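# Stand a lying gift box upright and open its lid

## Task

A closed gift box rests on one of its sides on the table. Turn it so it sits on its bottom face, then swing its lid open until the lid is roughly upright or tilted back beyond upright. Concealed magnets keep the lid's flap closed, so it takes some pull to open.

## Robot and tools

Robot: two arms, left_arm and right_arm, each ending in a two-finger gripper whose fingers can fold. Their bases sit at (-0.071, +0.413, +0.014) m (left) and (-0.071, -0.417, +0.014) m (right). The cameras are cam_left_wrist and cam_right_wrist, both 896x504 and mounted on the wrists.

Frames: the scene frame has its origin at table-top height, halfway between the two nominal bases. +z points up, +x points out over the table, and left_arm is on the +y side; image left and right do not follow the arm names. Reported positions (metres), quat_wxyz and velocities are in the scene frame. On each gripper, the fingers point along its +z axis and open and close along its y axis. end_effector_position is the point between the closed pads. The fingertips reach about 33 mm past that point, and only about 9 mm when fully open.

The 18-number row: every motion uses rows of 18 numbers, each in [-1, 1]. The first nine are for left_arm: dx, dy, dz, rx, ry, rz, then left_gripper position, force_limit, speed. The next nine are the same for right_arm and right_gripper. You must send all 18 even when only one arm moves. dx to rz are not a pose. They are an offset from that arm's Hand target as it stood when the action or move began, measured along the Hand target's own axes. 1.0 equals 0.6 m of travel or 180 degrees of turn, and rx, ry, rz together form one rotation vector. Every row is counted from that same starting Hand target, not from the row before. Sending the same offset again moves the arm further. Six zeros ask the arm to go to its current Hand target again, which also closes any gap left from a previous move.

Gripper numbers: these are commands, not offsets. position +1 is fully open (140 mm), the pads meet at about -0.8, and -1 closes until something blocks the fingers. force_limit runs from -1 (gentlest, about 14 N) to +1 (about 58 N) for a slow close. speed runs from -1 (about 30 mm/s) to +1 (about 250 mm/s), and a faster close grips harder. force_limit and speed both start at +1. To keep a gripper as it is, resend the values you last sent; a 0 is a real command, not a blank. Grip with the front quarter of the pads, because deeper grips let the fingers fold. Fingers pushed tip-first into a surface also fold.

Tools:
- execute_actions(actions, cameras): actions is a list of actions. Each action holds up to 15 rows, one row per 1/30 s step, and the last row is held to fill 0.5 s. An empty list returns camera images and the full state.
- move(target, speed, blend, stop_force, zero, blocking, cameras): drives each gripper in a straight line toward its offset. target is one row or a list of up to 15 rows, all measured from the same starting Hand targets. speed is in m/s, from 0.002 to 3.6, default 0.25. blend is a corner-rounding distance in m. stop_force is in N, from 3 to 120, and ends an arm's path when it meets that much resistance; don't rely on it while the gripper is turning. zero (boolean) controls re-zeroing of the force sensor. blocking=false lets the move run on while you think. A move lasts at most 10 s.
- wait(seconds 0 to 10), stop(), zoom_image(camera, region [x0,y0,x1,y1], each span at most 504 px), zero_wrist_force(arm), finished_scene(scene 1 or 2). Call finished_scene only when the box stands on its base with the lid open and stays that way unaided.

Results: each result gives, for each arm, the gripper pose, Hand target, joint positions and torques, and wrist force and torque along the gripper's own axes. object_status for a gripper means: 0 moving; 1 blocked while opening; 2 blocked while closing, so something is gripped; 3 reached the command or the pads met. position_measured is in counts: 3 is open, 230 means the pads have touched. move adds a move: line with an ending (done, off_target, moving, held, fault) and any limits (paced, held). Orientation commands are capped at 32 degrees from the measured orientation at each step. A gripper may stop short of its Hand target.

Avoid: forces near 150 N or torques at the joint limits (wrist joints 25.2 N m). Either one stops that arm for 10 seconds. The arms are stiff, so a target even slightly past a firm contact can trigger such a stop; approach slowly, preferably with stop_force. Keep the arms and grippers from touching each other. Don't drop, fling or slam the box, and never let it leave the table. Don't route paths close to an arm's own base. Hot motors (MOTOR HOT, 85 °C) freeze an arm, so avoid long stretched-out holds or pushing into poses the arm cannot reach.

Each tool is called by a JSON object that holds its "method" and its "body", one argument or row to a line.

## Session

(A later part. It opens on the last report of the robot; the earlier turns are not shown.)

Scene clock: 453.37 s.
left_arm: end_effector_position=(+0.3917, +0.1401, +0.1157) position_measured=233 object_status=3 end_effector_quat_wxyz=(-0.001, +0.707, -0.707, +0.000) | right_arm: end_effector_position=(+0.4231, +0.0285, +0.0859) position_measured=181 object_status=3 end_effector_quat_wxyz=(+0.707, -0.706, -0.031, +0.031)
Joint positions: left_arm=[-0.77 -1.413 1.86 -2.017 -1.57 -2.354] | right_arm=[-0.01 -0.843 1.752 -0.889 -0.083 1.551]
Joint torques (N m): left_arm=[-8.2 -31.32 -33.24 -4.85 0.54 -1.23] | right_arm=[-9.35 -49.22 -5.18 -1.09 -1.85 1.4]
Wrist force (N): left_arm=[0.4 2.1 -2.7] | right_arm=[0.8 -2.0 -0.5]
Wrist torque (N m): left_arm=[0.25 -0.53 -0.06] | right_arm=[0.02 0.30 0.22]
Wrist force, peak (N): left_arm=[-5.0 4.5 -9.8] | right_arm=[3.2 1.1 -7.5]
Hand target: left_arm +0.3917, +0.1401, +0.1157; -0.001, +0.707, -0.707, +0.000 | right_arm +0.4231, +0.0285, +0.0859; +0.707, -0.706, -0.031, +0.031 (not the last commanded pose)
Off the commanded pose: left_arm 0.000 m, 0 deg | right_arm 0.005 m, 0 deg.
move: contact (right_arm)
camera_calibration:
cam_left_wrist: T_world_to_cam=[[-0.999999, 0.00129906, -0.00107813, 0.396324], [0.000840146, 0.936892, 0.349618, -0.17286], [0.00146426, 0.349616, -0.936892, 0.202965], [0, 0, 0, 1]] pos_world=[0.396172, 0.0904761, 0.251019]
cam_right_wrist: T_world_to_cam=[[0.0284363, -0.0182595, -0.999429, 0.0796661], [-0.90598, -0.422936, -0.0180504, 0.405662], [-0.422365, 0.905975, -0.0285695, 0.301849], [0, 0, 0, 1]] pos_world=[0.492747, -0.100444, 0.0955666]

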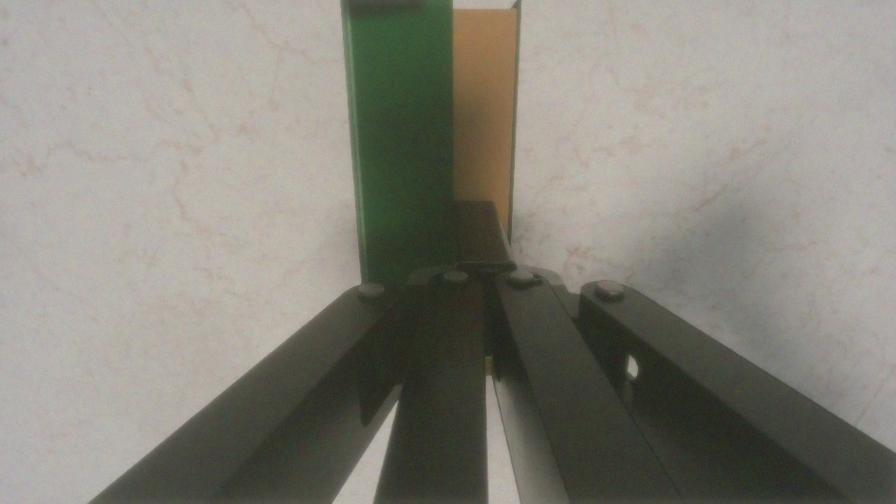

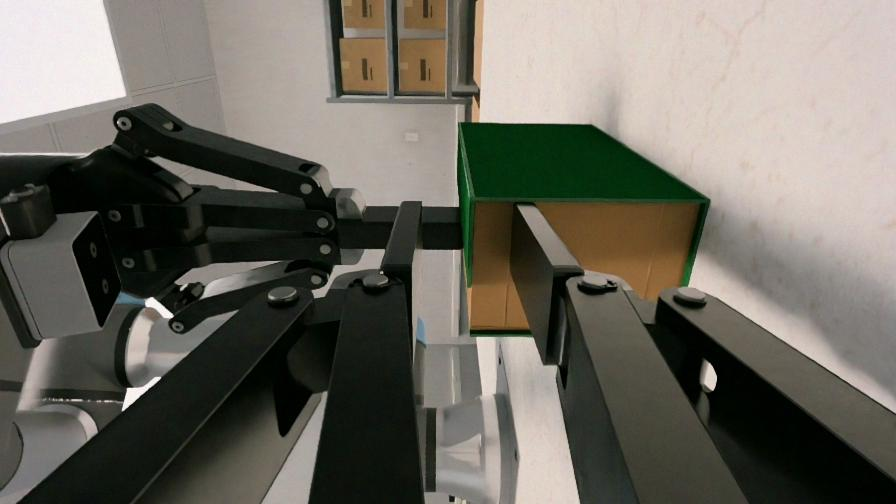

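{"method": "move", "body": {
  "target": [
    [0,0,0.001,0,0,0,-1,-1,0,-0.0067,0,-0.0015,0,0,0,-0.41,-1,-0.5],
    [0,0,0.001,0,0,0,-1,-1,0,-0.0067,0,0,0,0,0,-0.41,-1,-0.5],
    [0,0,0.001,0,0,0,-1,-1,0,-0.0067,0,0,0,0,0,-1,-0.01,-1]
  ],
  "speed": 0.05,
  "cameras": ["cam_right_wrist"]
}}

{"method": "zoom_image", "body": {
  "camera": "cam_right_wrist",
  "region": [390, 160, 630, 340]
}}

Scene clock: 462.80 s.
left_arm: end_effector_position=(+0.3917, +0.1401, +0.1151) position_measured=233 object_status=3 end_effector_quat_wxyz=(-0.001, +0.707, -0.707, +0.000) | right_arm: end_effector_position=(+0.4191, +0.0282, +0.0859) position_measured=230 object_status=0 end_effector_quat_wxyz=(+0.707, -0.706, -0.031, +0.031)
Joint positions: left_arm=[-0.77 -1.412 1.861 -2.019 -1.57 -2.354] | right_arm=[-0.011 -0.85 1.765 -0.896 -0.084 1.551]
Joint torques (N m): left_arm=[-6.79 3.54 1.56 -3.57 0.29 -1.06] | right_arm=[9.84 -62.86 -11.41 -0.43 -0.05 1.12]
Wrist force (N): left_arm=[-9.5 11.5 -56.4] | right_arm=[1.4 21.2 -2.9]
Wrist torque (N m): left_arm=[0.05 -0.53 -0.12] | right_arm=[-0.63 0.33 0.47]
Wrist force, peak (N): left_arm=[-10.4 14.2 -58.7] | right_arm=[1.4 21.4 -2.8]
Hand target: left_arm +0.3917, +0.1401, +0.1151; -0.001, +0.707, -0.707, +0.000 | right_arm +0.4191, +0.0282, +0.0859; +0.707, -0.706, -0.031, +0.031
Off the commanded pose: left_arm 0.000 m, 0 deg | right_arm 0.000 m, 0 deg.
move: done
camera_calibration:
cam_right_wrist: T_world_to_cam=[[0.0284363, -0.0182595, -0.999429, 0.0797744], [-0.90598, -0.422936, -0.0180504, 0.401911], [-0.422365, 0.905975, -0.0285695, 0.300432], [0, 0, 0, 1]] pos_world=[0.488747, -0.100744, 0.0955666]
Images, in order (width x height): cam_right_wrist 896x504.

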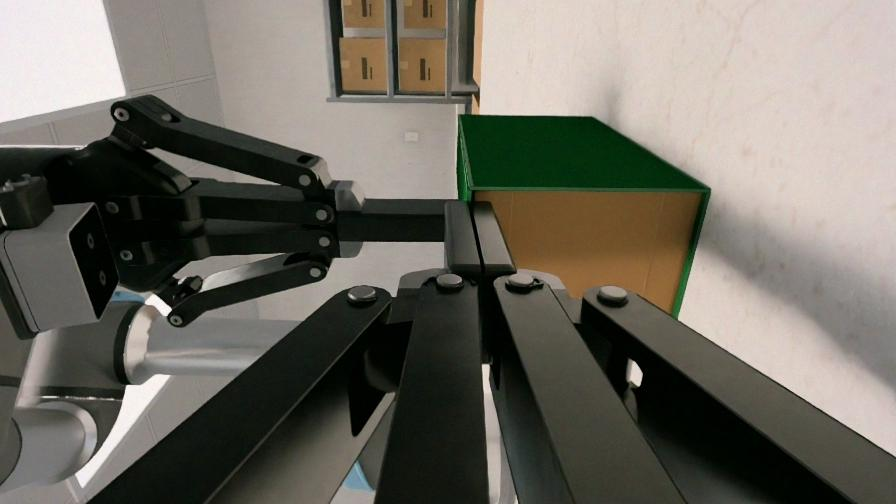

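Scaled by 2.100 from the camera's 896x504 image, which has a finer 1280x720 frame.

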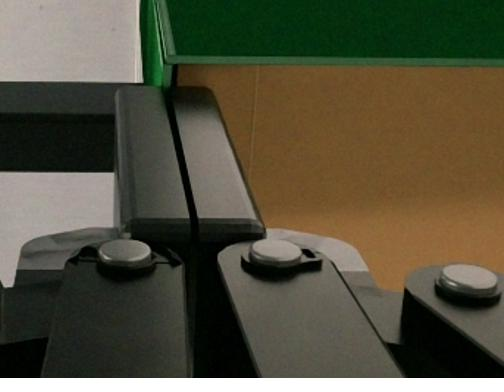

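{"method": "move", "body": {
  "target": [
    [0,0,-0.03,0,0,0,-1,-1,0,0,0,0,0,0,0,-1,-0.01,-1],
    [-0.2167,0.0833,-0.3,0,0,0,-1,-1,0,0,0,0,0,0,0,-1,-0.01,-1]
  ],
  "speed": [0.1,0.4],
  "blend": 0.01,
  "cameras": ["cam_right_wrist"]
}}

{"method": "zoom_image", "body": {
  "camera": "cam_right_wrist",
  "region": [390, 160, 630, 340]
}}

Scene clock: 470.00 s.
left_arm: end_effector_position=(+0.3418, +0.2698, +0.2952) position_measured=233 object_status=3 end_effector_quat_wxyz=(-0.001, +0.707, -0.707, +0.000) | right_arm: end_effector_position=(+0.4191, +0.0282, +0.0859) position_measured=230 object_status=3 end_effector_quat_wxyz=(+0.707, -0.706, -0.031, +0.031)
Joint positions: left_arm=[-0.63 -1.75 1.721 -1.541 -1.57 -2.215] | right_arm=[-0.011 -0.85 1.765 -0.896 -0.084 1.551]
Joint torques (N m): left_arm=[11.76 -22.84 -36.6 0.02 -1.64 1.95] | right_arm=[-6.63 -33.86 -6.87 -0.46 -0.72 1]
Wrist force (N): left_arm=[1.8 0.2 -0.1] | right_arm=[1.0 -2.4 0.8]
Wrist torque (N m): left_arm=[0.15 -0.26 -0.03] | right_arm=[0.02 0.02 0.13]
Wrist force, peak (N): left_arm=[-9.6 11.6 -56.7] | right_arm=[1.4 21.6 -2.7]
Hand target: left_arm +0.3418, +0.2699, +0.2953; -0.001, +0.707, -0.707, +0.000 | right_arm +0.4191, +0.0282, +0.0859; +0.707, -0.706, -0.031, +0.031
Off the commanded pose: left_arm 0.000 m, 0 deg | right_arm 0.000 m, 0 deg.
move: done; blend cut to 0.009 m at target 1
camera_calibration:
cam_right_wrist: T_world_to_cam=[[0.0284363, -0.0182595, -0.999429, 0.0797744], [-0.90598, -0.422936, -0.0180504, 0.401911], [-0.422365, 0.905975, -0.0285695, 0.300432], [0, 0, 0, 1]] pos_world=[0.488747, -0.100744, 0.0955666]
Images, in order (width x height): cam_right_wrist 896x504.

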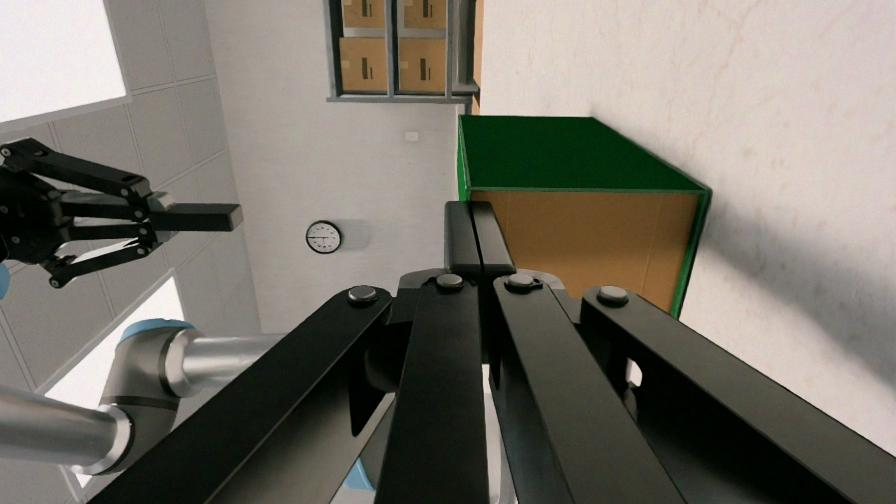

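Scaled by 2.100 from the camera's 896x504 image, which has a finer 1280x720 frame.

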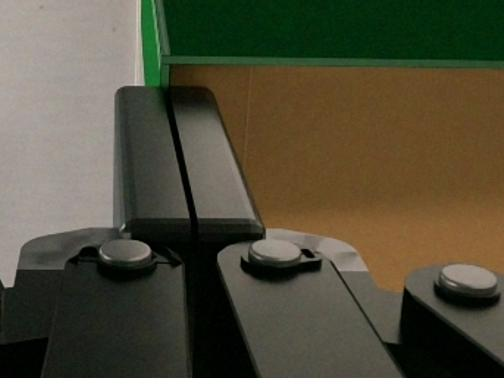

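{"method": "move", "body": {
  "target": [
    [0,0,0,0,0,0,-1,-1,0,-0.0378,-0.0123,0.0033,-0.0073,0,-0.083,-1,-0.01,-1],
    [0,0,0,0,0,0,-1,-1,0,-0.0777,-0.0143,0.0068,-0.0145,0,-0.166,-1,-0.01,-1]
  ],
  "speed": 0.15,
  "blend": 0.005,
  "cameras": ["all"]
}}

Scene clock: 485.47 s.
left_arm: end_effector_position=(+0.3418, +0.2699, +0.2953) position_measured=233 object_status=3 end_effector_quat_wxyz=(-0.001, +0.707, -0.707, +0.000) | right_arm: end_effector_position=(+0.3723, +0.0280, +0.0946) position_measured=230 object_status=3 end_effector_quat_wxyz=(+0.679, -0.686, -0.213, -0.153)
Joint positions: left_arm=[-0.63 -1.75 1.721 -1.541 -1.57 -2.215] | right_arm=[-0.011 -0.998 2.036 -1.438 -0.083 1.447]
Joint torques (N m): left_arm=[10.42 -21.64 -36.46 -0.28 -1.76 2.11] | right_arm=[-10.78 -50.29 -4.66 -2.43 -0.52 1.63]
Wrist force (N): left_arm=[1.7 0.1 -0.4] | right_arm=[0.8 -2.6 0.7]
Wrist torque (N m): left_arm=[0.13 -0.24 -0.03] | right_arm=[-0.15 0.13 -0.02]
Wrist force, peak (N): left_arm=[2.4 0.4 0.1] | right_arm=[1.0 -3.1 0.5]
Hand target: left_arm +0.3418, +0.2699, +0.2953; -0.001, +0.707, -0.707, +0.000 | right_arm +0.3723, +0.0281, +0.0945; +0.675, -0.690, -0.213, -0.153
Off the commanded pose: left_arm 0.000 m, 0 deg | right_arm 0.000 m, 1 deg.
move: done
camera_calibration:
cam_left_wrist: T_world_to_cam=[[-0.999999, 0.00129906, -0.00107813, 0.346349], [0.000840146, 0.936892, 0.349618, -0.357311], [0.00146426, 0.349616, -0.936892, 0.325889], [0, 0, 0, 1]] pos_world=[0.346172, 0.220376, 0.430619]
cam_right_wrist: T_world_to_cam=[[0.523855, -0.00770448, -0.851773, -0.108929], [-0.774563, -0.420395, -0.472567, 0.353483], [-0.35444, 0.907309, -0.226193, 0.274457], [0, 0, 0, 1]] pos_world=[0.428136, -0.101254, 0.136342]

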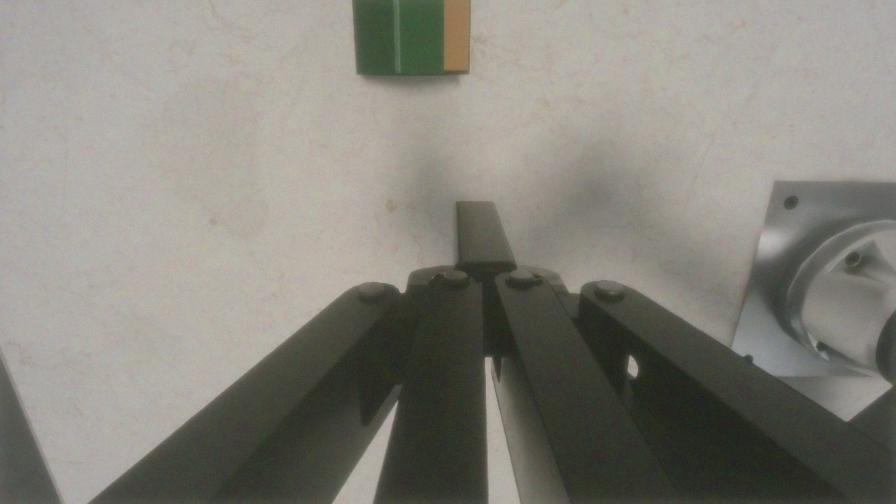

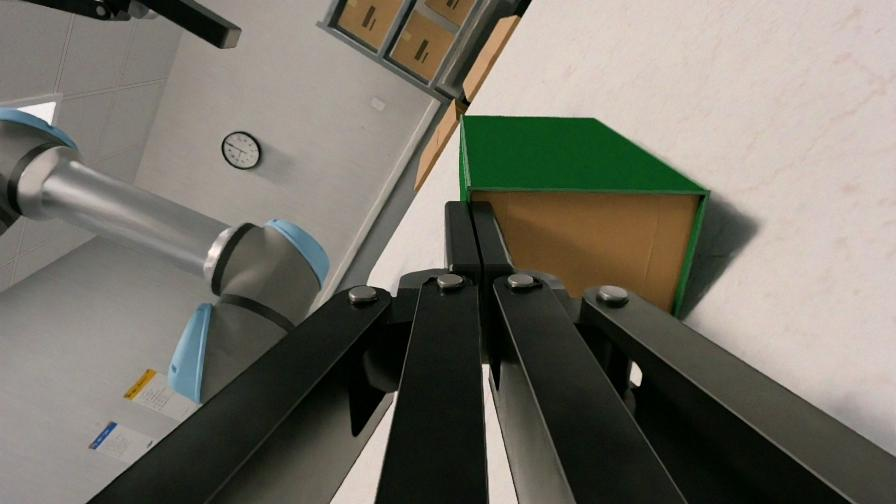

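{"method": "move", "body": {
  "target": [
    [0,0,0,0,0,0,-1,-1,0,-0.0378,-0.0123,0.0033,-0.0073,0,-0.083,-1,-0.01,-1],
    [0,0,0,0,0,0,-1,-1,0,-0.0777,-0.0143,0.0068,-0.0145,0,-0.166,-1,-0.01,-1],
    [0,0,0,0,0,0,-1,-1,0,-0.1167,-0.006,0.0102,-0.0218,0,-0.249,-1,-0.01,-1],
    [0,0,0,0,0,0,-1,-1,0,-0.1503,0.0094,0.0133,-0.029,0,-0.332,-1,-0.01,-1]
  ],
  "speed": 0.15,
  "blend": 0.005,
  "cameras": ["all"]
}}

{"method": "zoom_image", "body": {
  "camera": "cam_right_wrist",
  "region": [390, 100, 790, 400]
}}

Scene clock: 498.20 s.
left_arm: end_effector_position=(+0.3418, +0.2699, +0.2953) position_measured=233 object_status=3 end_effector_quat_wxyz=(-0.001, +0.707, -0.707, +0.000) | right_arm: end_effector_position=(+0.2966, +0.0275, +0.0444) position_measured=230 object_status=3 end_effector_quat_wxyz=(+0.489, -0.510, -0.525, -0.474) end_effector_velocity=(+0.000, +0.000, +0.000) end_effector_angular_velocity=(+0.000, -0.002, +0.000)
Joint positions: left_arm=[-0.63 -1.75 1.721 -1.541 -1.57 -2.215] | right_arm=[-0.012 -0.84 2.411 -2.794 -0.078 1.223]
Joint velocities: left_arm=[within noise] | right_arm=[0 0.001 0 -0.005 0 0.002]
Joint torques (N m): left_arm=[10.68 -16.95 -37.15 -0.33 -1.96 1.9] | right_arm=[-10.25 -23.2 5.73 -4.14 0.87 1.49]
Wrist force (N): left_arm=[1.8 -0.1 0.1] | right_arm=[1.0 -2.6 0.4]
Wrist torque (N m): left_arm=[0.10 -0.27 -0.03] | right_arm=[-0.34 0.04 -0.35]
Wrist force, peak (N): left_arm=[2.3 0.2 -0.2] | right_arm=[9.1 -18.3 -3.6]
Hand target: left_arm +0.3418, +0.2699, +0.2953; -0.001, +0.707, -0.707, +0.000 | right_arm +0.2967, +0.0282, +0.0443; +0.478, -0.521, -0.521, -0.478
Off the commanded pose: left_arm 0.000 m, 0 deg | right_arm 0.001 m, 2 deg.
move: done
camera_calibration:
cam_left_wrist: T_world_to_cam=[[-0.999999, 0.00129906, -0.00107813, 0.346349], [0.000840146, 0.936892, 0.349618, -0.357311], [0.00146426, 0.349616, -0.936892, 0.325889], [0, 0, 0, 1]] pos_world=[0.346172, 0.220376, 0.430619]
cam_right_wrist: T_world_to_cam=[[0.999608, 0.00943538, 0.0263716, -0.292615], [0.0279252, -0.408399, -0.912376, 0.0521647], [0.00216153, 0.912755, -0.408502, 0.138885], [0, 0, 0, 1]] pos_world=[0.290743, -0.102703, 0.112046]

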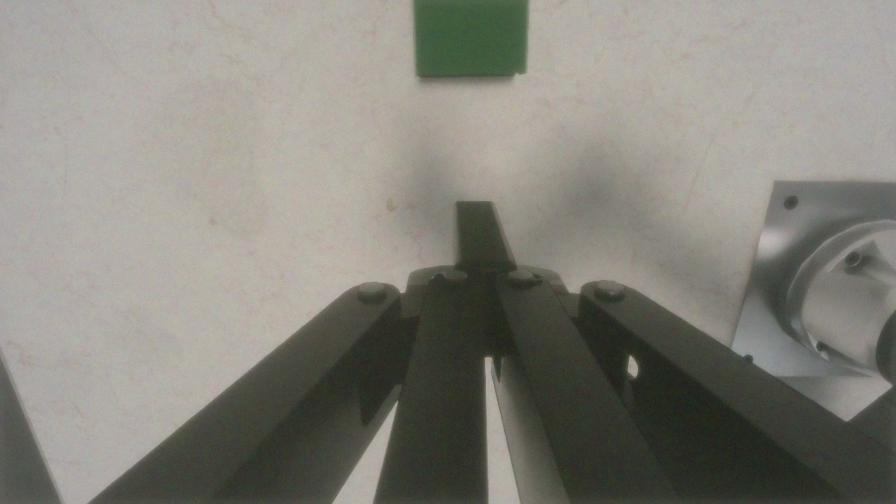

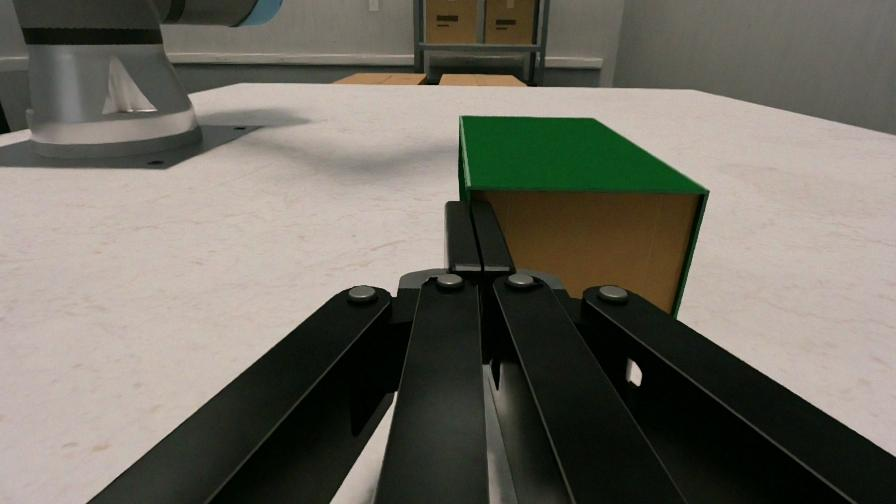

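Scaled by 1.260 from the camera's 896x504 image, which has a finer 1280x720 frame.

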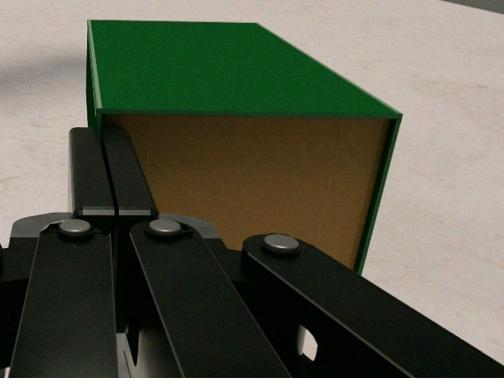

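{"method": "move", "body": {
  "target": [
    [0.175,0.0117,0.3167,0,0,0,-1,-1,0,0,0,0,0,0,0,-1,-0.01,-1],
    [0.175,0.0117,0.36,0,0,0,-1,-1,0,0,0,0,0,0,0,-1,-0.01,-1]
  ],
  "speed": [0.25,0.012],
  "stop_force": 10
}}

{"method": "move", "body": {
  "target": [0,0,0.006,0,0,0,-1,-1,0,0,0,0,0,0,0,-1,-0.01,-1],
  "speed": 0.02,
  "stop_force": 14,
  "zero": false,
  "cameras": ["all"]
}}

Scene clock: 509.93 s.
left_arm: end_effector_position=(+0.3348, +0.1652, +0.0921) position_measured=233 object_status=3 end_effector_quat_wxyz=(-0.001, +0.707, -0.707, +0.000) | right_arm: end_effector_position=(+0.2966, +0.0275, +0.0444) position_measured=230 object_status=3 end_effector_quat_wxyz=(+0.489, -0.510, -0.525, -0.474)
Joint positions: left_arm=[-0.819 -1.528 2.058 -2.1 -1.57 -2.403] | right_arm=[-0.012 -0.84 2.411 -2.795 -0.078 1.223]
Joint torques (N m): left_arm=[-9.63 -27.59 -31.92 -0.4 -0.18 -1.79] | right_arm=[1.41 -40.51 0.87 -4.37 5.43 1.25]
Wrist force (N): left_arm=[-1.8 0.9 -7.9] | right_arm=[-4.9 -2.8 -1.6]
Wrist torque (N m): left_arm=[0.10 -0.21 0.09] | right_arm=[-0.34 -0.15 -0.28]
Wrist force, peak (N): left_arm=[-5.4 6.0 -24.0] | right_arm=[-10.6 -1.9 -3.7]
Hand target: left_arm +0.3348, +0.1652, +0.0921; -0.001, +0.707, -0.707, +0.000 (not the last commanded pose) | right_arm +0.2966, +0.0275, +0.0444; +0.489, -0.510, -0.525, -0.474 (not the last commanded pose)
Off the commanded pose: left_arm 0.013 m, 0 deg | right_arm 0.001 m, 2 deg.
move: contact (left_arm); path passed 1 of 2 targets

Scene clock: 511.23 s.
left_arm: end_effector_position=(+0.3348, +0.1651, +0.0919) position_measured=233 object_status=3 end_effector_quat_wxyz=(-0.001, +0.707, -0.707, +0.000) | right_arm: end_effector_position=(+0.2966, +0.0275, +0.0444) position_measured=230 object_status=3 end_effector_quat_wxyz=(+0.489, -0.510, -0.525, -0.474)
Joint positions: left_arm=[-0.819 -1.528 2.058 -2.1 -1.57 -2.403] | right_arm=[-0.012 -0.84 2.411 -2.795 -0.078 1.223]
Joint torques (N m): left_arm=[-8.81 -25.36 -30.44 -0.92 -0.39 -1.78] | right_arm=[9.49 -48.99 -3.54 -4.43 3.98 1.14]
Wrist force (N): left_arm=[-4.5 3.8 -15.4] | right_arm=[-7.6 -2.6 -3.0]
Wrist torque (N m): left_arm=[0.11 -0.14 0.12] | right_arm=[-0.35 -0.20 -0.26]
Wrist force, peak (N): left_arm=[-6.5 5.9 -23.2] | right_arm=[-10.6 -1.8 -4.1]
Hand target: left_arm +0.3348, +0.1651, +0.0919; -0.001, +0.707, -0.707, +0.000 (not the last commanded pose) | right_arm +0.2966, +0.0275, +0.0444; +0.489, -0.510, -0.525, -0.474
Off the commanded pose: left_arm 0.003 m, 0 deg | right_arm 0.000 m, 0 deg.
move: contact (left_arm)
camera_calibration:
cam_left_wrist: T_world_to_cam=[[-0.999998, 0.00133377, -0.0011719, 0.339283], [0.000839878, 0.936892, 0.349618, -0.188007], [0.00156426, 0.349616, -0.936892, 0.171941], [0, 0, 0, 1]] pos_world=[0.339171, 0.115576, 0.227218]
cam_right_wrist: T_world_to_cam=[[0.999608, 0.00943538, 0.0263716, -0.292615], [0.0279252, -0.408399, -0.912376, 0.0521647], [0.00216153, 0.912755, -0.408502, 0.138885], [0, 0, 0, 1]] pos_world=[0.290743, -0.102703, 0.112046]

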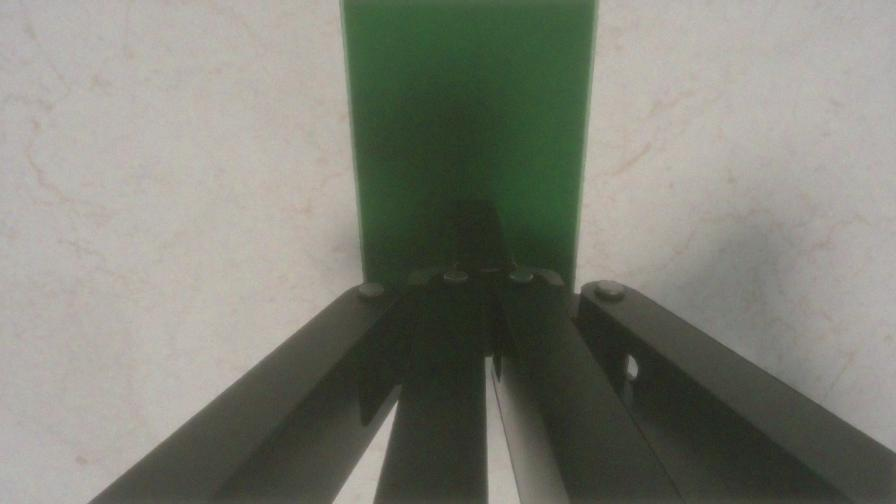

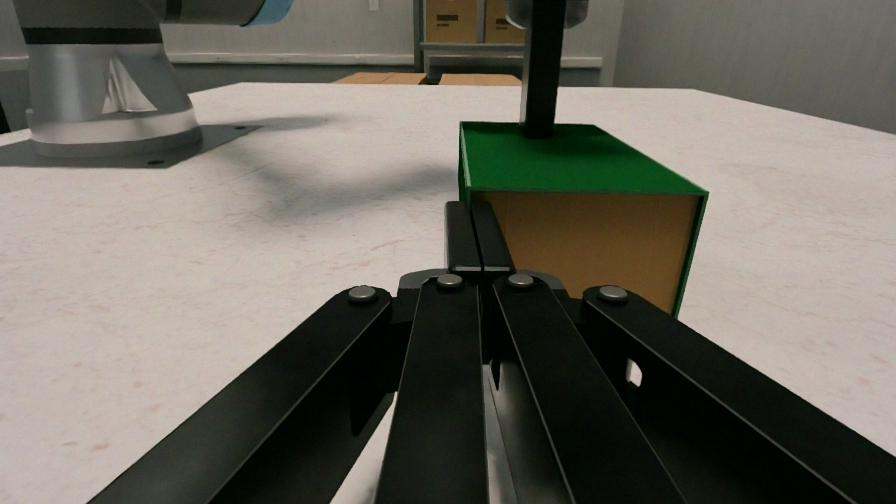

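{"method": "move", "body": {
  "target": [
    [0,0,0,0,0,0,-1,-1,0,0.0011,-0.0082,-0.0004,0,0,0.0833,-1,-0.01,-1],
    [0,0,0,0,0,0,-1,-1,0,0.0042,-0.0158,-0.0004,0,0,0.1667,-1,-0.01,-1],
    [0,0,0,0,0,0,-1,-1,0,0.0113,-0.0243,-0.0004,0,0,0.278,-1,-0.01,-1]
  ],
  "speed": 0.15,
  "blend": 0.005,
  "cameras": ["cam_right_wrist"]
}}

{"method": "zoom_image", "body": {
  "camera": "cam_right_wrist",
  "region": [390, 100, 690, 340]
}}

Scene clock: 521.47 s.
left_arm: end_effector_position=(+0.3348, +0.1651, +0.0919) position_measured=233 object_status=3 end_effector_quat_wxyz=(-0.001, +0.707, -0.707, +0.000) | right_arm: end_effector_position=(+0.2820, +0.0269, +0.0513) position_measured=230 object_status=3 end_effector_quat_wxyz=(+0.645, -0.683, -0.262, -0.221)
Joint positions: left_arm=[-0.819 -1.528 2.058 -2.1 -1.57 -2.403] | right_arm=[-0.013 -0.896 2.444 -2.665 -0.077 1.991]
Joint torques (N m): left_arm=[0.78 -12.46 -5.16 -1.73 3.78 -1.72] | right_arm=[-11.43 -23.52 6.8 -4.56 2.63 1.16]
Wrist force (N): left_arm=[9.0 9.1 -22.6] | right_arm=[0.4 8.2 11.3]
Wrist torque (N m): left_arm=[0.12 -0.19 0.17] | right_arm=[-0.50 -0.23 0.06]
Wrist force, peak (N): left_arm=[3.7 9.1 -26.6] | right_arm=[0.6 8.4 11.4]
Hand target: left_arm +0.3348, +0.1651, +0.0919; -0.001, +0.707, -0.707, +0.000 | right_arm +0.2821, +0.0273, +0.0512; +0.643, -0.685, -0.260, -0.223
Off the commanded pose: left_arm 0.000 m, 0 deg | right_arm 0.000 m, 0 deg.
move: done
camera_calibration:
cam_right_wrist: T_world_to_cam=[[0.662993, -0.0506369, -0.746911, -0.141982], [-0.69611, -0.408794, -0.590186, 0.246322], [-0.275447, 0.911221, -0.306276, 0.21544], [0, 0, 0, 1]] pos_world=[0.324943, -0.102808, 0.105312]
Images, in order (width x height): cam_right_wrist 896x504.

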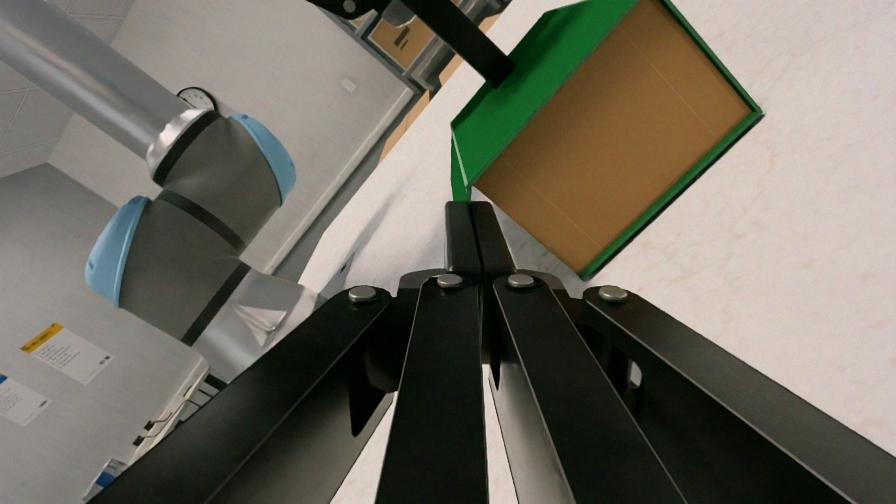

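Scaled by 1.680 from the camera's 896x504 image, which has a finer 1280x720 frame.

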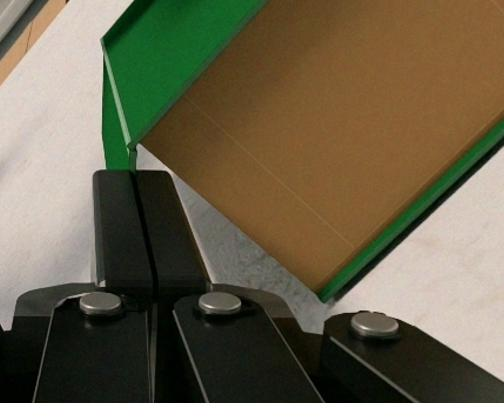

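{"method": "move", "body": {
  "target": [
    [0,0,-0.05,0,0,0,-1,-1,0,0,0,0,0,0,0,-1,-0.01,-1],
    [-0.158,0.1517,-0.2633,0.1524,-0.1524,0.483,-0.22,-1,0,0.0387,-0.0413,-0.005,0.0062,-0.0074,0.1107,-1,-0.01,-1],
    [-0.158,0.1517,-0.2,0.1524,-0.1524,0.483,-0.22,-1,0,0.0893,-0.0672,-0.0095,0.0124,-0.0149,0.2213,-1,-0.01,-1],
    [-0.0765,0.133,-0.0793,0.1524,-0.1524,0.483,-0.22,-1,0,0.1313,-0.0742,-0.0123,0.0171,-0.0205,0.3043,-1,-0.01,-1]
  ],
  "speed": [0.1,0.4,0.2,0.2],
  "blend": [0.005,0,0.005,0],
  "cameras": ["all"]
}}

Scene clock: 551.13 s.
left_arm: end_effector_position=(+0.2550, +0.2110, +0.1395) position_measured=157 object_status=3 end_effector_quat_wxyz=(+0.301, +0.001, +0.954, +0.001) | right_arm: end_effector_position=(+0.3139, +0.0273, +0.1364) position_measured=230 object_status=3 end_effector_quat_wxyz=(+0.680, -0.720, +0.061, +0.124)
Joint positions: left_arm=[-1.49 -2.232 2.55 -1.935 -0.961 -1.488] | right_arm=[-0.011 -1.184 2.186 -1.456 -0.102 2.286]
Joint torques (N m): left_arm=[10.41 11.38 -21.7 -5.65 -0.43 2] | right_arm=[-2.13 -19.87 -21.46 0.99 -0.55 -1.06]
Wrist force (N): left_arm=[0.9 0.1 0.2] | right_arm=[1.6 -2.0 1.0]
Wrist torque (N m): left_arm=[0.11 0.17 0.09] | right_arm=[0.11 -0.11 0.29]
Wrist force, peak (N): left_arm=[9.2 8.7 -22.9] | right_arm=[0.8 8.4 11.8]
Hand target: left_arm +0.2550, +0.2110, +0.1395; +0.301, +0.001, +0.954, +0.001 | right_arm +0.3140, +0.0271, +0.1362; +0.683, -0.717, +0.058, +0.126
Off the commanded pose: left_arm 0.000 m, 0 deg | right_arm 0.000 m, 1 deg.
move: done
camera_calibration:
cam_left_wrist: T_world_to_cam=[[0.00173324, 0.999998, 0.00116412, -0.207017], [0.567286, -0.00194192, 0.823519, -0.260051], [0.823519, -0.000766971, -0.567288, 0.0134012], [0, 0, 0, 1]] pos_world=[0.136846, 0.206522, 0.222]
cam_right_wrist: T_world_to_cam=[[-0.228679, -0.0880986, -0.969507, 0.211749], [-0.875342, -0.4172, 0.244379, 0.261512], [-0.426008, 0.904535, 0.0182885, 0.252981], [0, 0, 0, 1]] pos_world=[0.385106, -0.101072, 0.136758]

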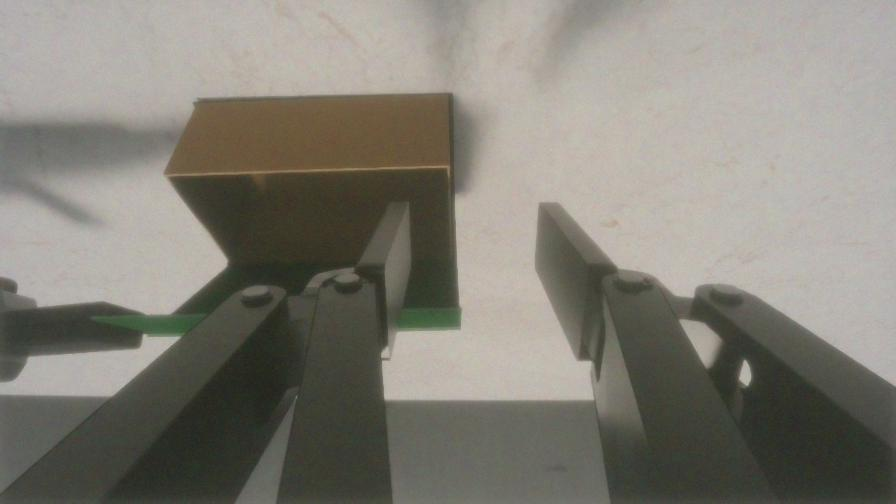

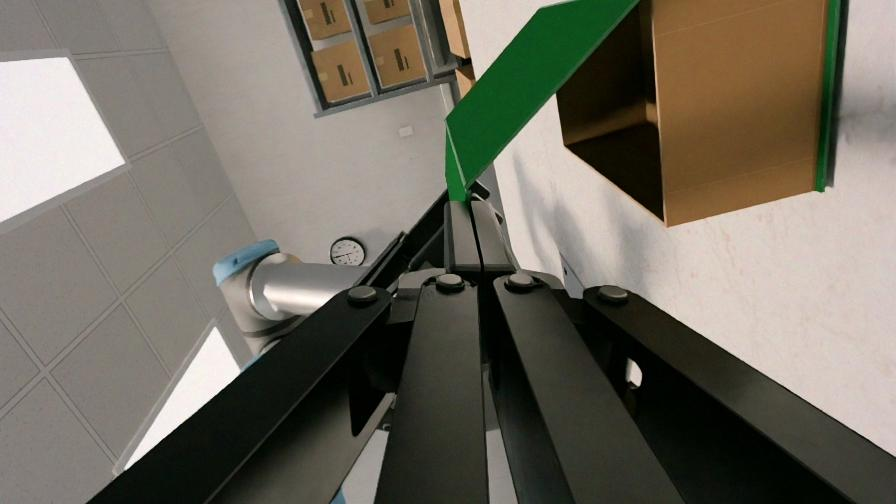

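{"method": "move", "body": {
  "target": [
    [0,-0.0092,0.06,0,0,0,-0.22,-1,0,0,0,0,0,0,0,-1,-0.01,-1],
    [0,-0.0092,0.1333,0,0,0,-0.22,-1,0,0,0,0,0,0,0,-1,-0.01,-1],
    [0,-0.0092,0.1333,0,0,0,-1,-0.01,-1,0,0,0,0,0,0,-1,-0.01,-1]
  ],
  "speed": 0.12,
  "blend": [0.005,0,0],
  "cameras": ["all"]
}}

Scene clock: 559.37 s.
left_arm: end_effector_position=(+0.3010, +0.2054, +0.0742) position_measured=229 object_status=0 end_effector_quat_wxyz=(+0.301, +0.001, +0.954, +0.000) | right_arm: end_effector_position=(+0.3139, +0.0273, +0.1364) position_measured=230 object_status=3 end_effector_quat_wxyz=(+0.680, -0.720, +0.061, +0.124)
Joint positions: left_arm=[-1.297 -1.89 2.646 -2.505 -0.982 -1.256] | right_arm=[-0.011 -1.184 2.186 -1.455 -0.102 2.286]
Joint torques (N m): left_arm=[9.8 1.74 -3.89 5.92 0.15 1.68] | right_arm=[-9.06 -21.14 -19.36 0.7 0.14 -1.24]
Wrist force (N): left_arm=[-6.8 -23.9 -6.6] | right_arm=[5.0 -2.0 22.2]
Wrist torque (N m): left_arm=[0.43 0.24 0.00] | right_arm=[0.08 -0.15 0.35]
Wrist force, peak (N): left_arm=[-6.8 -24.2 -6.7] | right_arm=[4.8 -2.2 22.6]
Hand target: left_arm +0.3009, +0.2055, +0.0740; +0.301, +0.001, +0.954, +0.001 | right_arm +0.3139, +0.0273, +0.1364; +0.680, -0.720, +0.061, +0.124 (not the last commanded pose)
Off the commanded pose: left_arm 0.000 m, 0 deg | right_arm 0.000 m, 1 deg.
move: done
camera_calibration:
cam_left_wrist: T_world_to_cam=[[0.00183463, 0.999998, 0.000607482, -0.201355], [0.567221, -0.00154094, 0.823564, -0.232373], [0.823564, -0.00116636, -0.567222, -0.0615249], [0, 0, 0, 1]] pos_world=[0.182846, 0.200925, 0.156598]
cam_right_wrist: T_world_to_cam=[[-0.228679, -0.0880986, -0.969507, 0.211763], [-0.875342, -0.4172, 0.244379, 0.261557], [-0.426008, 0.904535, 0.0182885, 0.253114], [0, 0, 0, 1]] pos_world=[0.385206, -0.101172, 0.136758]

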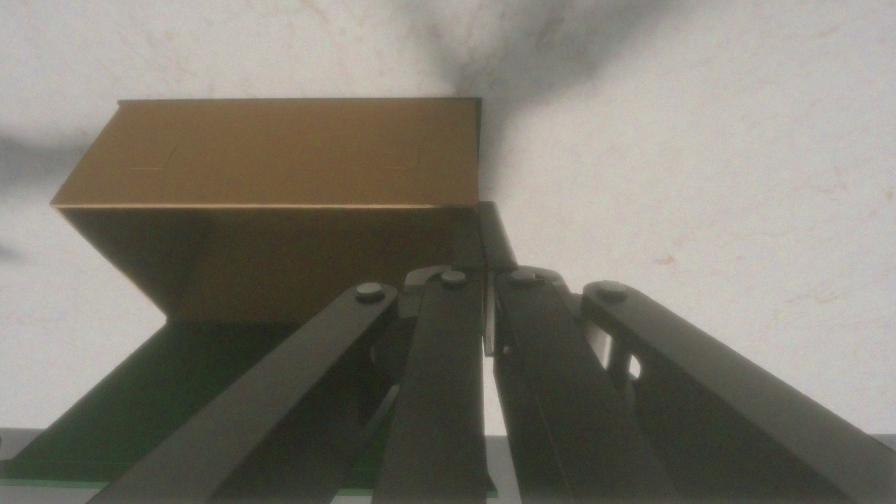

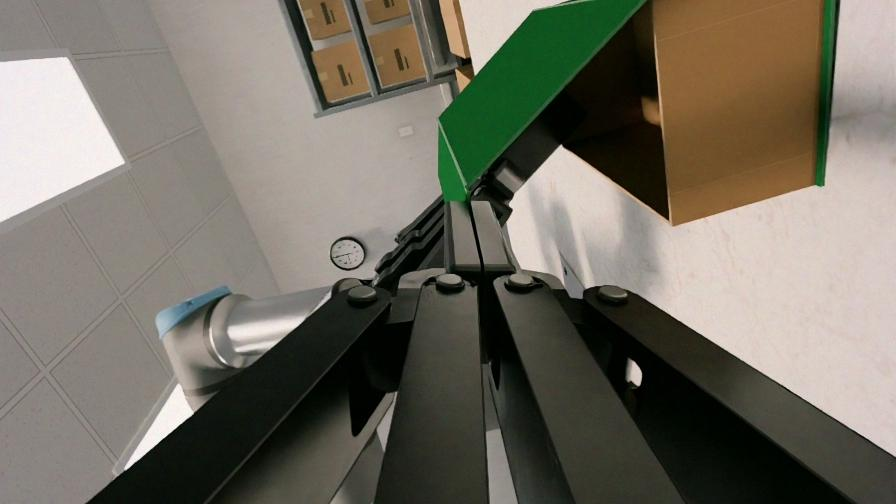

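{"method": "move", "body": {
  "target": [
    [0,0,0,0,0,0,-1,-0.01,-1,0.0407,-0.0432,-0.0002,0.0062,-0.0074,0.1107,-1,-0.01,-1],
    [0,0,0,0,0,0,-1,-0.01,-1,0.0935,-0.0697,-0.0048,0.0124,-0.0149,0.2213,-1,-0.01,-1]
  ],
  "speed": 0.13,
  "blend": 0.005,
  "cameras": ["all"]
}}

Scene clock: 575.80 s.
left_arm: end_effector_position=(+0.3010, +0.2055, +0.0741) position_measured=229 object_status=3 end_effector_quat_wxyz=(+0.301, +0.001, +0.954, +0.000) | right_arm: end_effector_position=(+0.3788, +0.0318, +0.1622) position_measured=230 object_status=3 end_effector_quat_wxyz=(+0.610, -0.642, +0.290, +0.362)
Joint positions: left_arm=[-1.297 -1.89 2.646 -2.505 -0.982 -1.256] | right_arm=[-0.002 -1.027 1.826 -0.726 -0.098 2.458]
Joint torques (N m): left_arm=[-9.34 0.56 -18.09 -0.15 -0.19 1.12] | right_arm=[7.81 -31.55 -24.79 2.34 -1.8 -1.31]
Wrist force (N): left_arm=[-5.7 -4.7 -3.8] | right_arm=[6.5 3.4 4.6]
Wrist torque (N m): left_arm=[-0.06 0.28 -0.15] | right_arm=[0.28 -0.08 0.47]
Wrist force, peak (N): left_arm=[-7.7 -26.4 -7.6] | right_arm=[5.4 -1.8 24.3]
Hand target: left_arm +0.3009, +0.2055, +0.0740; +0.301, +0.001, +0.954, +0.001 | right_arm +0.3788, +0.0318, +0.1622; +0.612, -0.640, +0.289, +0.363
Off the commanded pose: left_arm 0.000 m, 0 deg | right_arm 0.000 m, 0 deg.
move: done
camera_calibration:
cam_left_wrist: T_world_to_cam=[[0.00175849, 0.999998, 0.00102497, -0.201504], [0.567286, -0.00184166, 0.823518, -0.232236], [0.823519, -0.000866695, -0.567288, -0.0616224], [0, 0, 0, 1]] pos_world=[0.182846, 0.201023, 0.1565]
cam_right_wrist: T_world_to_cam=[[-0.796929, -0.107756, -0.594384, 0.407035], [-0.510287, -0.406501, 0.757868, 0.0920017], [-0.323283, 0.907274, 0.268966, 0.196498], [0, 0, 0, 1]] pos_world=[0.43485, -0.097018, 0.119359]

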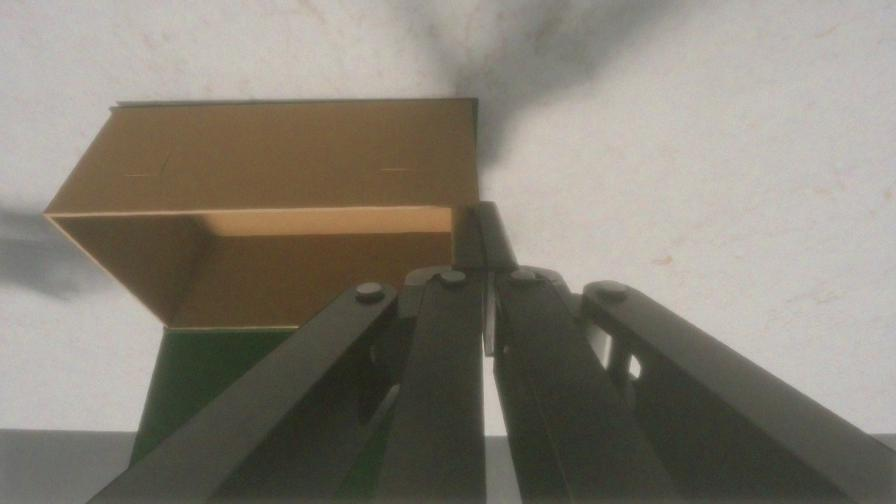

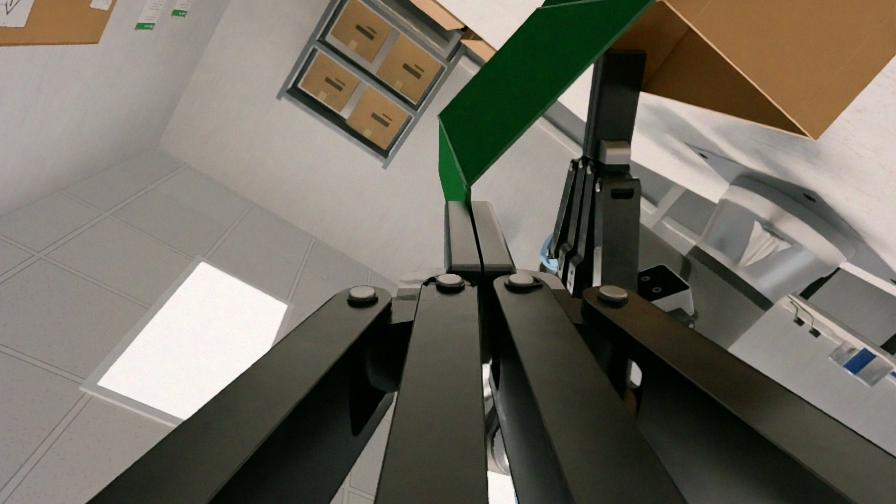

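{"method": "move", "body": {
  "target": [
    [0,0,0,0,0,0,-1,-0.01,-1,0.036,-0.0395,-0.0047,0.0056,-0.0067,0.0996,-1,-0.01,-1],
    [0,0,0,0,0,0,-1,-0.01,-1,0.036,-0.0395,-0.0047,0.0056,-0.0067,0.0996,-0.45,-0.01,-1],
    [0,0,0,0,0,0,-1,-0.01,-1,0.036,-0.0395,-0.18,0.0056,-0.0067,0.0996,-0.45,-0.01,-1]
  ],
  "speed": [0.12,0.12,0.15],
  "cameras": ["all"]
}}

Scene clock: 586.50 s.
left_arm: end_effector_position=(+0.3009, +0.2056, +0.0740) position_measured=229 object_status=3 end_effector_quat_wxyz=(+0.301, +0.001, +0.954, +0.001) | right_arm: end_effector_position=(+0.4225, -0.0718, +0.1567) position_measured=186 object_status=3 end_effector_quat_wxyz=(+0.556, -0.578, +0.382, +0.459)
Joint positions: left_arm=[-1.297 -1.89 2.647 -2.505 -0.982 -1.256] | right_arm=[-0.202 -0.948 1.739 -0.654 -0.295 2.713]
Joint torques (N m): left_arm=[-2.32 -3.64 -29.07 -1.63 2 -0.63] | right_arm=[-11.02 -54.86 -6.67 -0.34 -1.91 1.45]
Wrist force (N): left_arm=[-3.2 -1.8 -1.8] | right_arm=[0.6 -1.0 1.2]
Wrist torque (N m): left_arm=[-0.24 0.80 0.15] | right_arm=[0.28 -0.21 0.27]
Wrist force, peak (N): left_arm=[-12.3 -9.0 -5.2] | right_arm=[10.7 7.2 8.8]
Hand target: left_arm +0.3009, +0.2055, +0.0740; +0.301, +0.001, +0.954, +0.001 | right_arm +0.4225, -0.0719, +0.1567; +0.556, -0.578, +0.382, +0.459
Off the commanded pose: left_arm 0.000 m, 0 deg | right_arm 0.000 m, 0 deg.
move: done
camera_calibration:
cam_left_wrist: T_world_to_cam=[[0.00181633, 0.999998, 0.00110707, -0.201527], [0.567333, -0.00194212, 0.823487, -0.232163], [0.823487, -0.000867647, -0.567335, -0.0615271], [0, 0, 0, 1]] pos_world=[0.182747, 0.201022, 0.1565]
cam_right_wrist: T_world_to_cam=[[-0.941549, -0.109434, -0.318607, 0.445209], [-0.250415, -0.405277, 0.879229, -0.0523597], [-0.225341, 0.90762, 0.354184, 0.251453], [0, 0, 0, 1]] pos_world=[0.462737, -0.200723, 0.0988222]

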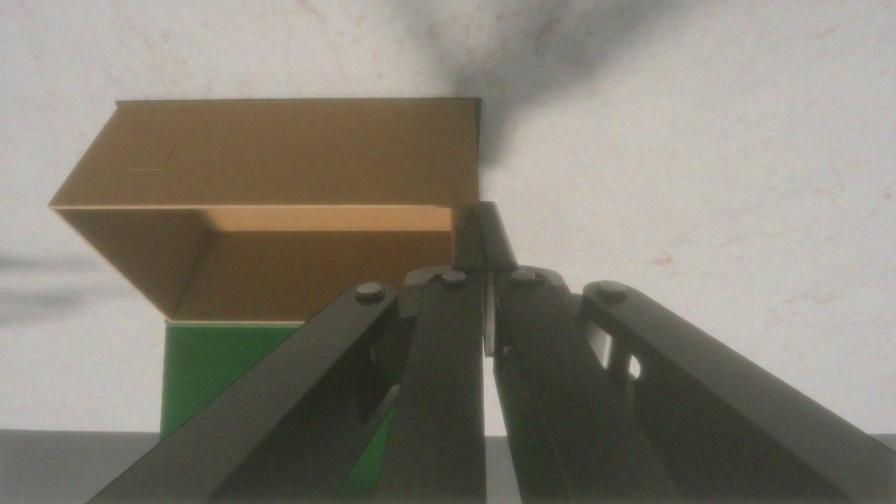

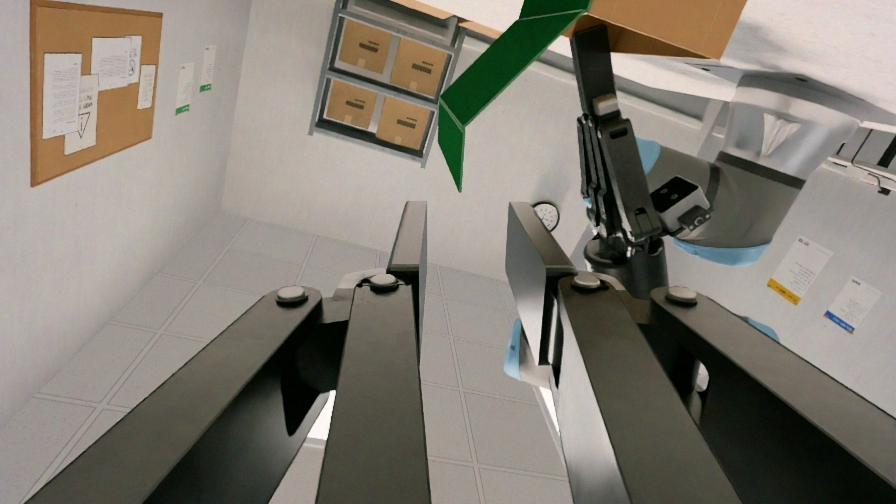

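{"method": "move", "body": {
  "target": [
    [0,0,0,0,0,0,-0.45,-0.01,-1,0,0,-0.02,0,0,0,-0.45,-0.01,-1],
    [0,0,-0.167,0,0,0,-0.45,-0.01,-1,0,0,-0.1,0,0,0,-0.45,-0.01,-1]
  ],
  "speed": 0.15,
  "cameras": ["all"]
}}

Scene clock: 591.50 s.
left_arm: end_effector_position=(+0.2434, +0.2055, +0.1561) position_measured=186 object_status=3 end_effector_quat_wxyz=(+0.301, +0.001, +0.954, +0.000) end_effector_velocity=(+0.000, +0.001, +0.000) end_effector_angular_velocity=(+0.001, +0.000, +0.005) | right_arm: end_effector_position=(+0.4288, -0.1315, +0.1543) position_measured=186 object_status=3 end_effector_quat_wxyz=(+0.556, -0.578, +0.382, +0.459)
Joint positions: left_arm=[-1.545 -2.264 2.505 -1.819 -0.959 -1.556] | right_arm=[-0.312 -0.941 1.733 -0.691 -0.404 2.751]
Joint velocities: left_arm=[0.002 -0.001 -0.001 0.005 0 -0.004] | right_arm=[within noise]
Joint torques (N m): left_arm=[-10.08 -2.41 -36.11 -0.8 2.53 -1.6] | right_arm=[-10.87 -31.83 -23.02 -0.23 -1.69 1.55]
Wrist force (N): left_arm=[-0.9 -1.8 0.3] | right_arm=[0.3 -0.7 1.4]
Wrist torque (N m): left_arm=[-0.29 0.54 0.17] | right_arm=[0.35 -0.17 0.27]
Wrist force, peak (N): left_arm=[-3.2 -2.0 -2.1] | right_arm=[0.9 -1.1 1.6]
Hand target: left_arm +0.2434, +0.2055, +0.1561; +0.301, +0.001, +0.954, +0.001 | right_arm +0.4288, -0.1315, +0.1543; +0.556, -0.578, +0.382, +0.459
Off the commanded pose: left_arm 0.000 m, 0 deg | right_arm 0.000 m, 0 deg.
move: done
camera_calibration:
cam_left_wrist: T_world_to_cam=[[0.00189797, 0.999998, 0.00104987, -0.20151], [0.5674, -0.00194142, 0.82344, -0.267122], [0.82344, -0.000967167, -0.567402, 0.0323038], [0, 0, 0, 1]] pos_world=[0.125347, 0.201023, 0.2385]
cam_right_wrist: T_world_to_cam=[[-0.941552, -0.109479, -0.318582, 0.443841], [-0.250395, -0.405193, 0.879273, -0.0728182], [-0.225349, 0.907652, 0.354097, 0.307838], [0, 0, 0, 1]] pos_world=[0.469037, -0.260324, 0.0964222]

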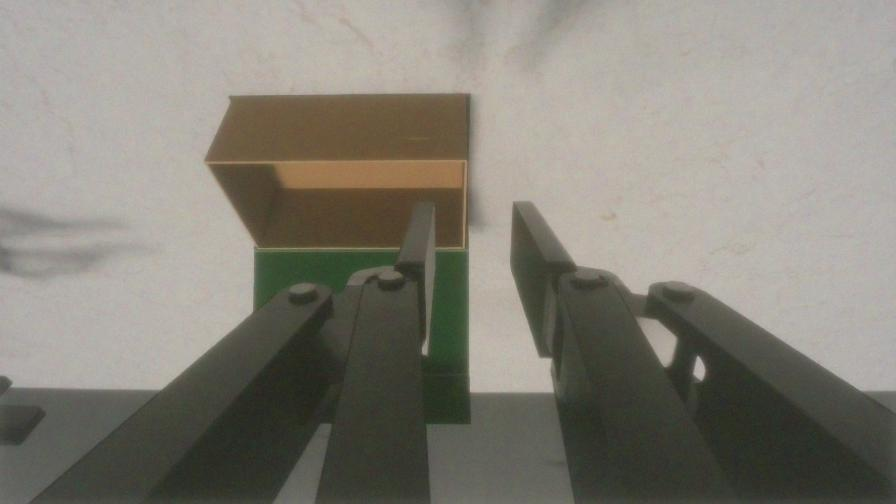

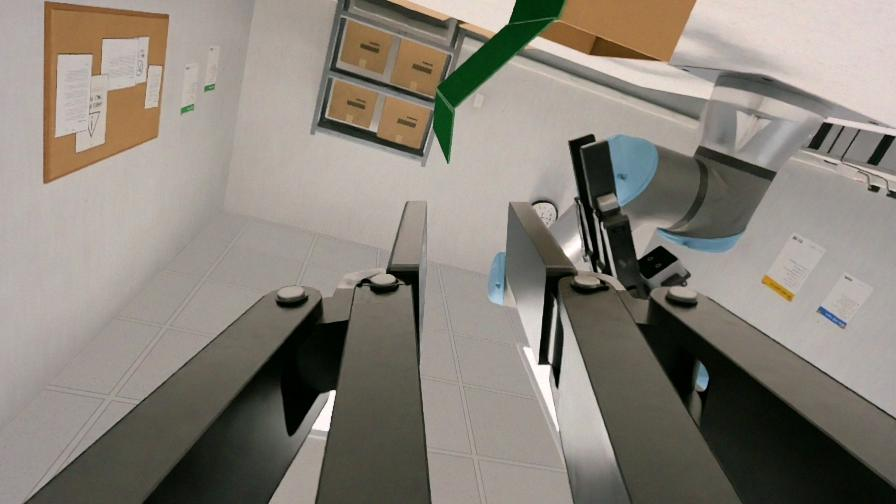

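{"method": "finished_scene", "body": {
  "scene": 2
}}

The scene is finished: the task was done.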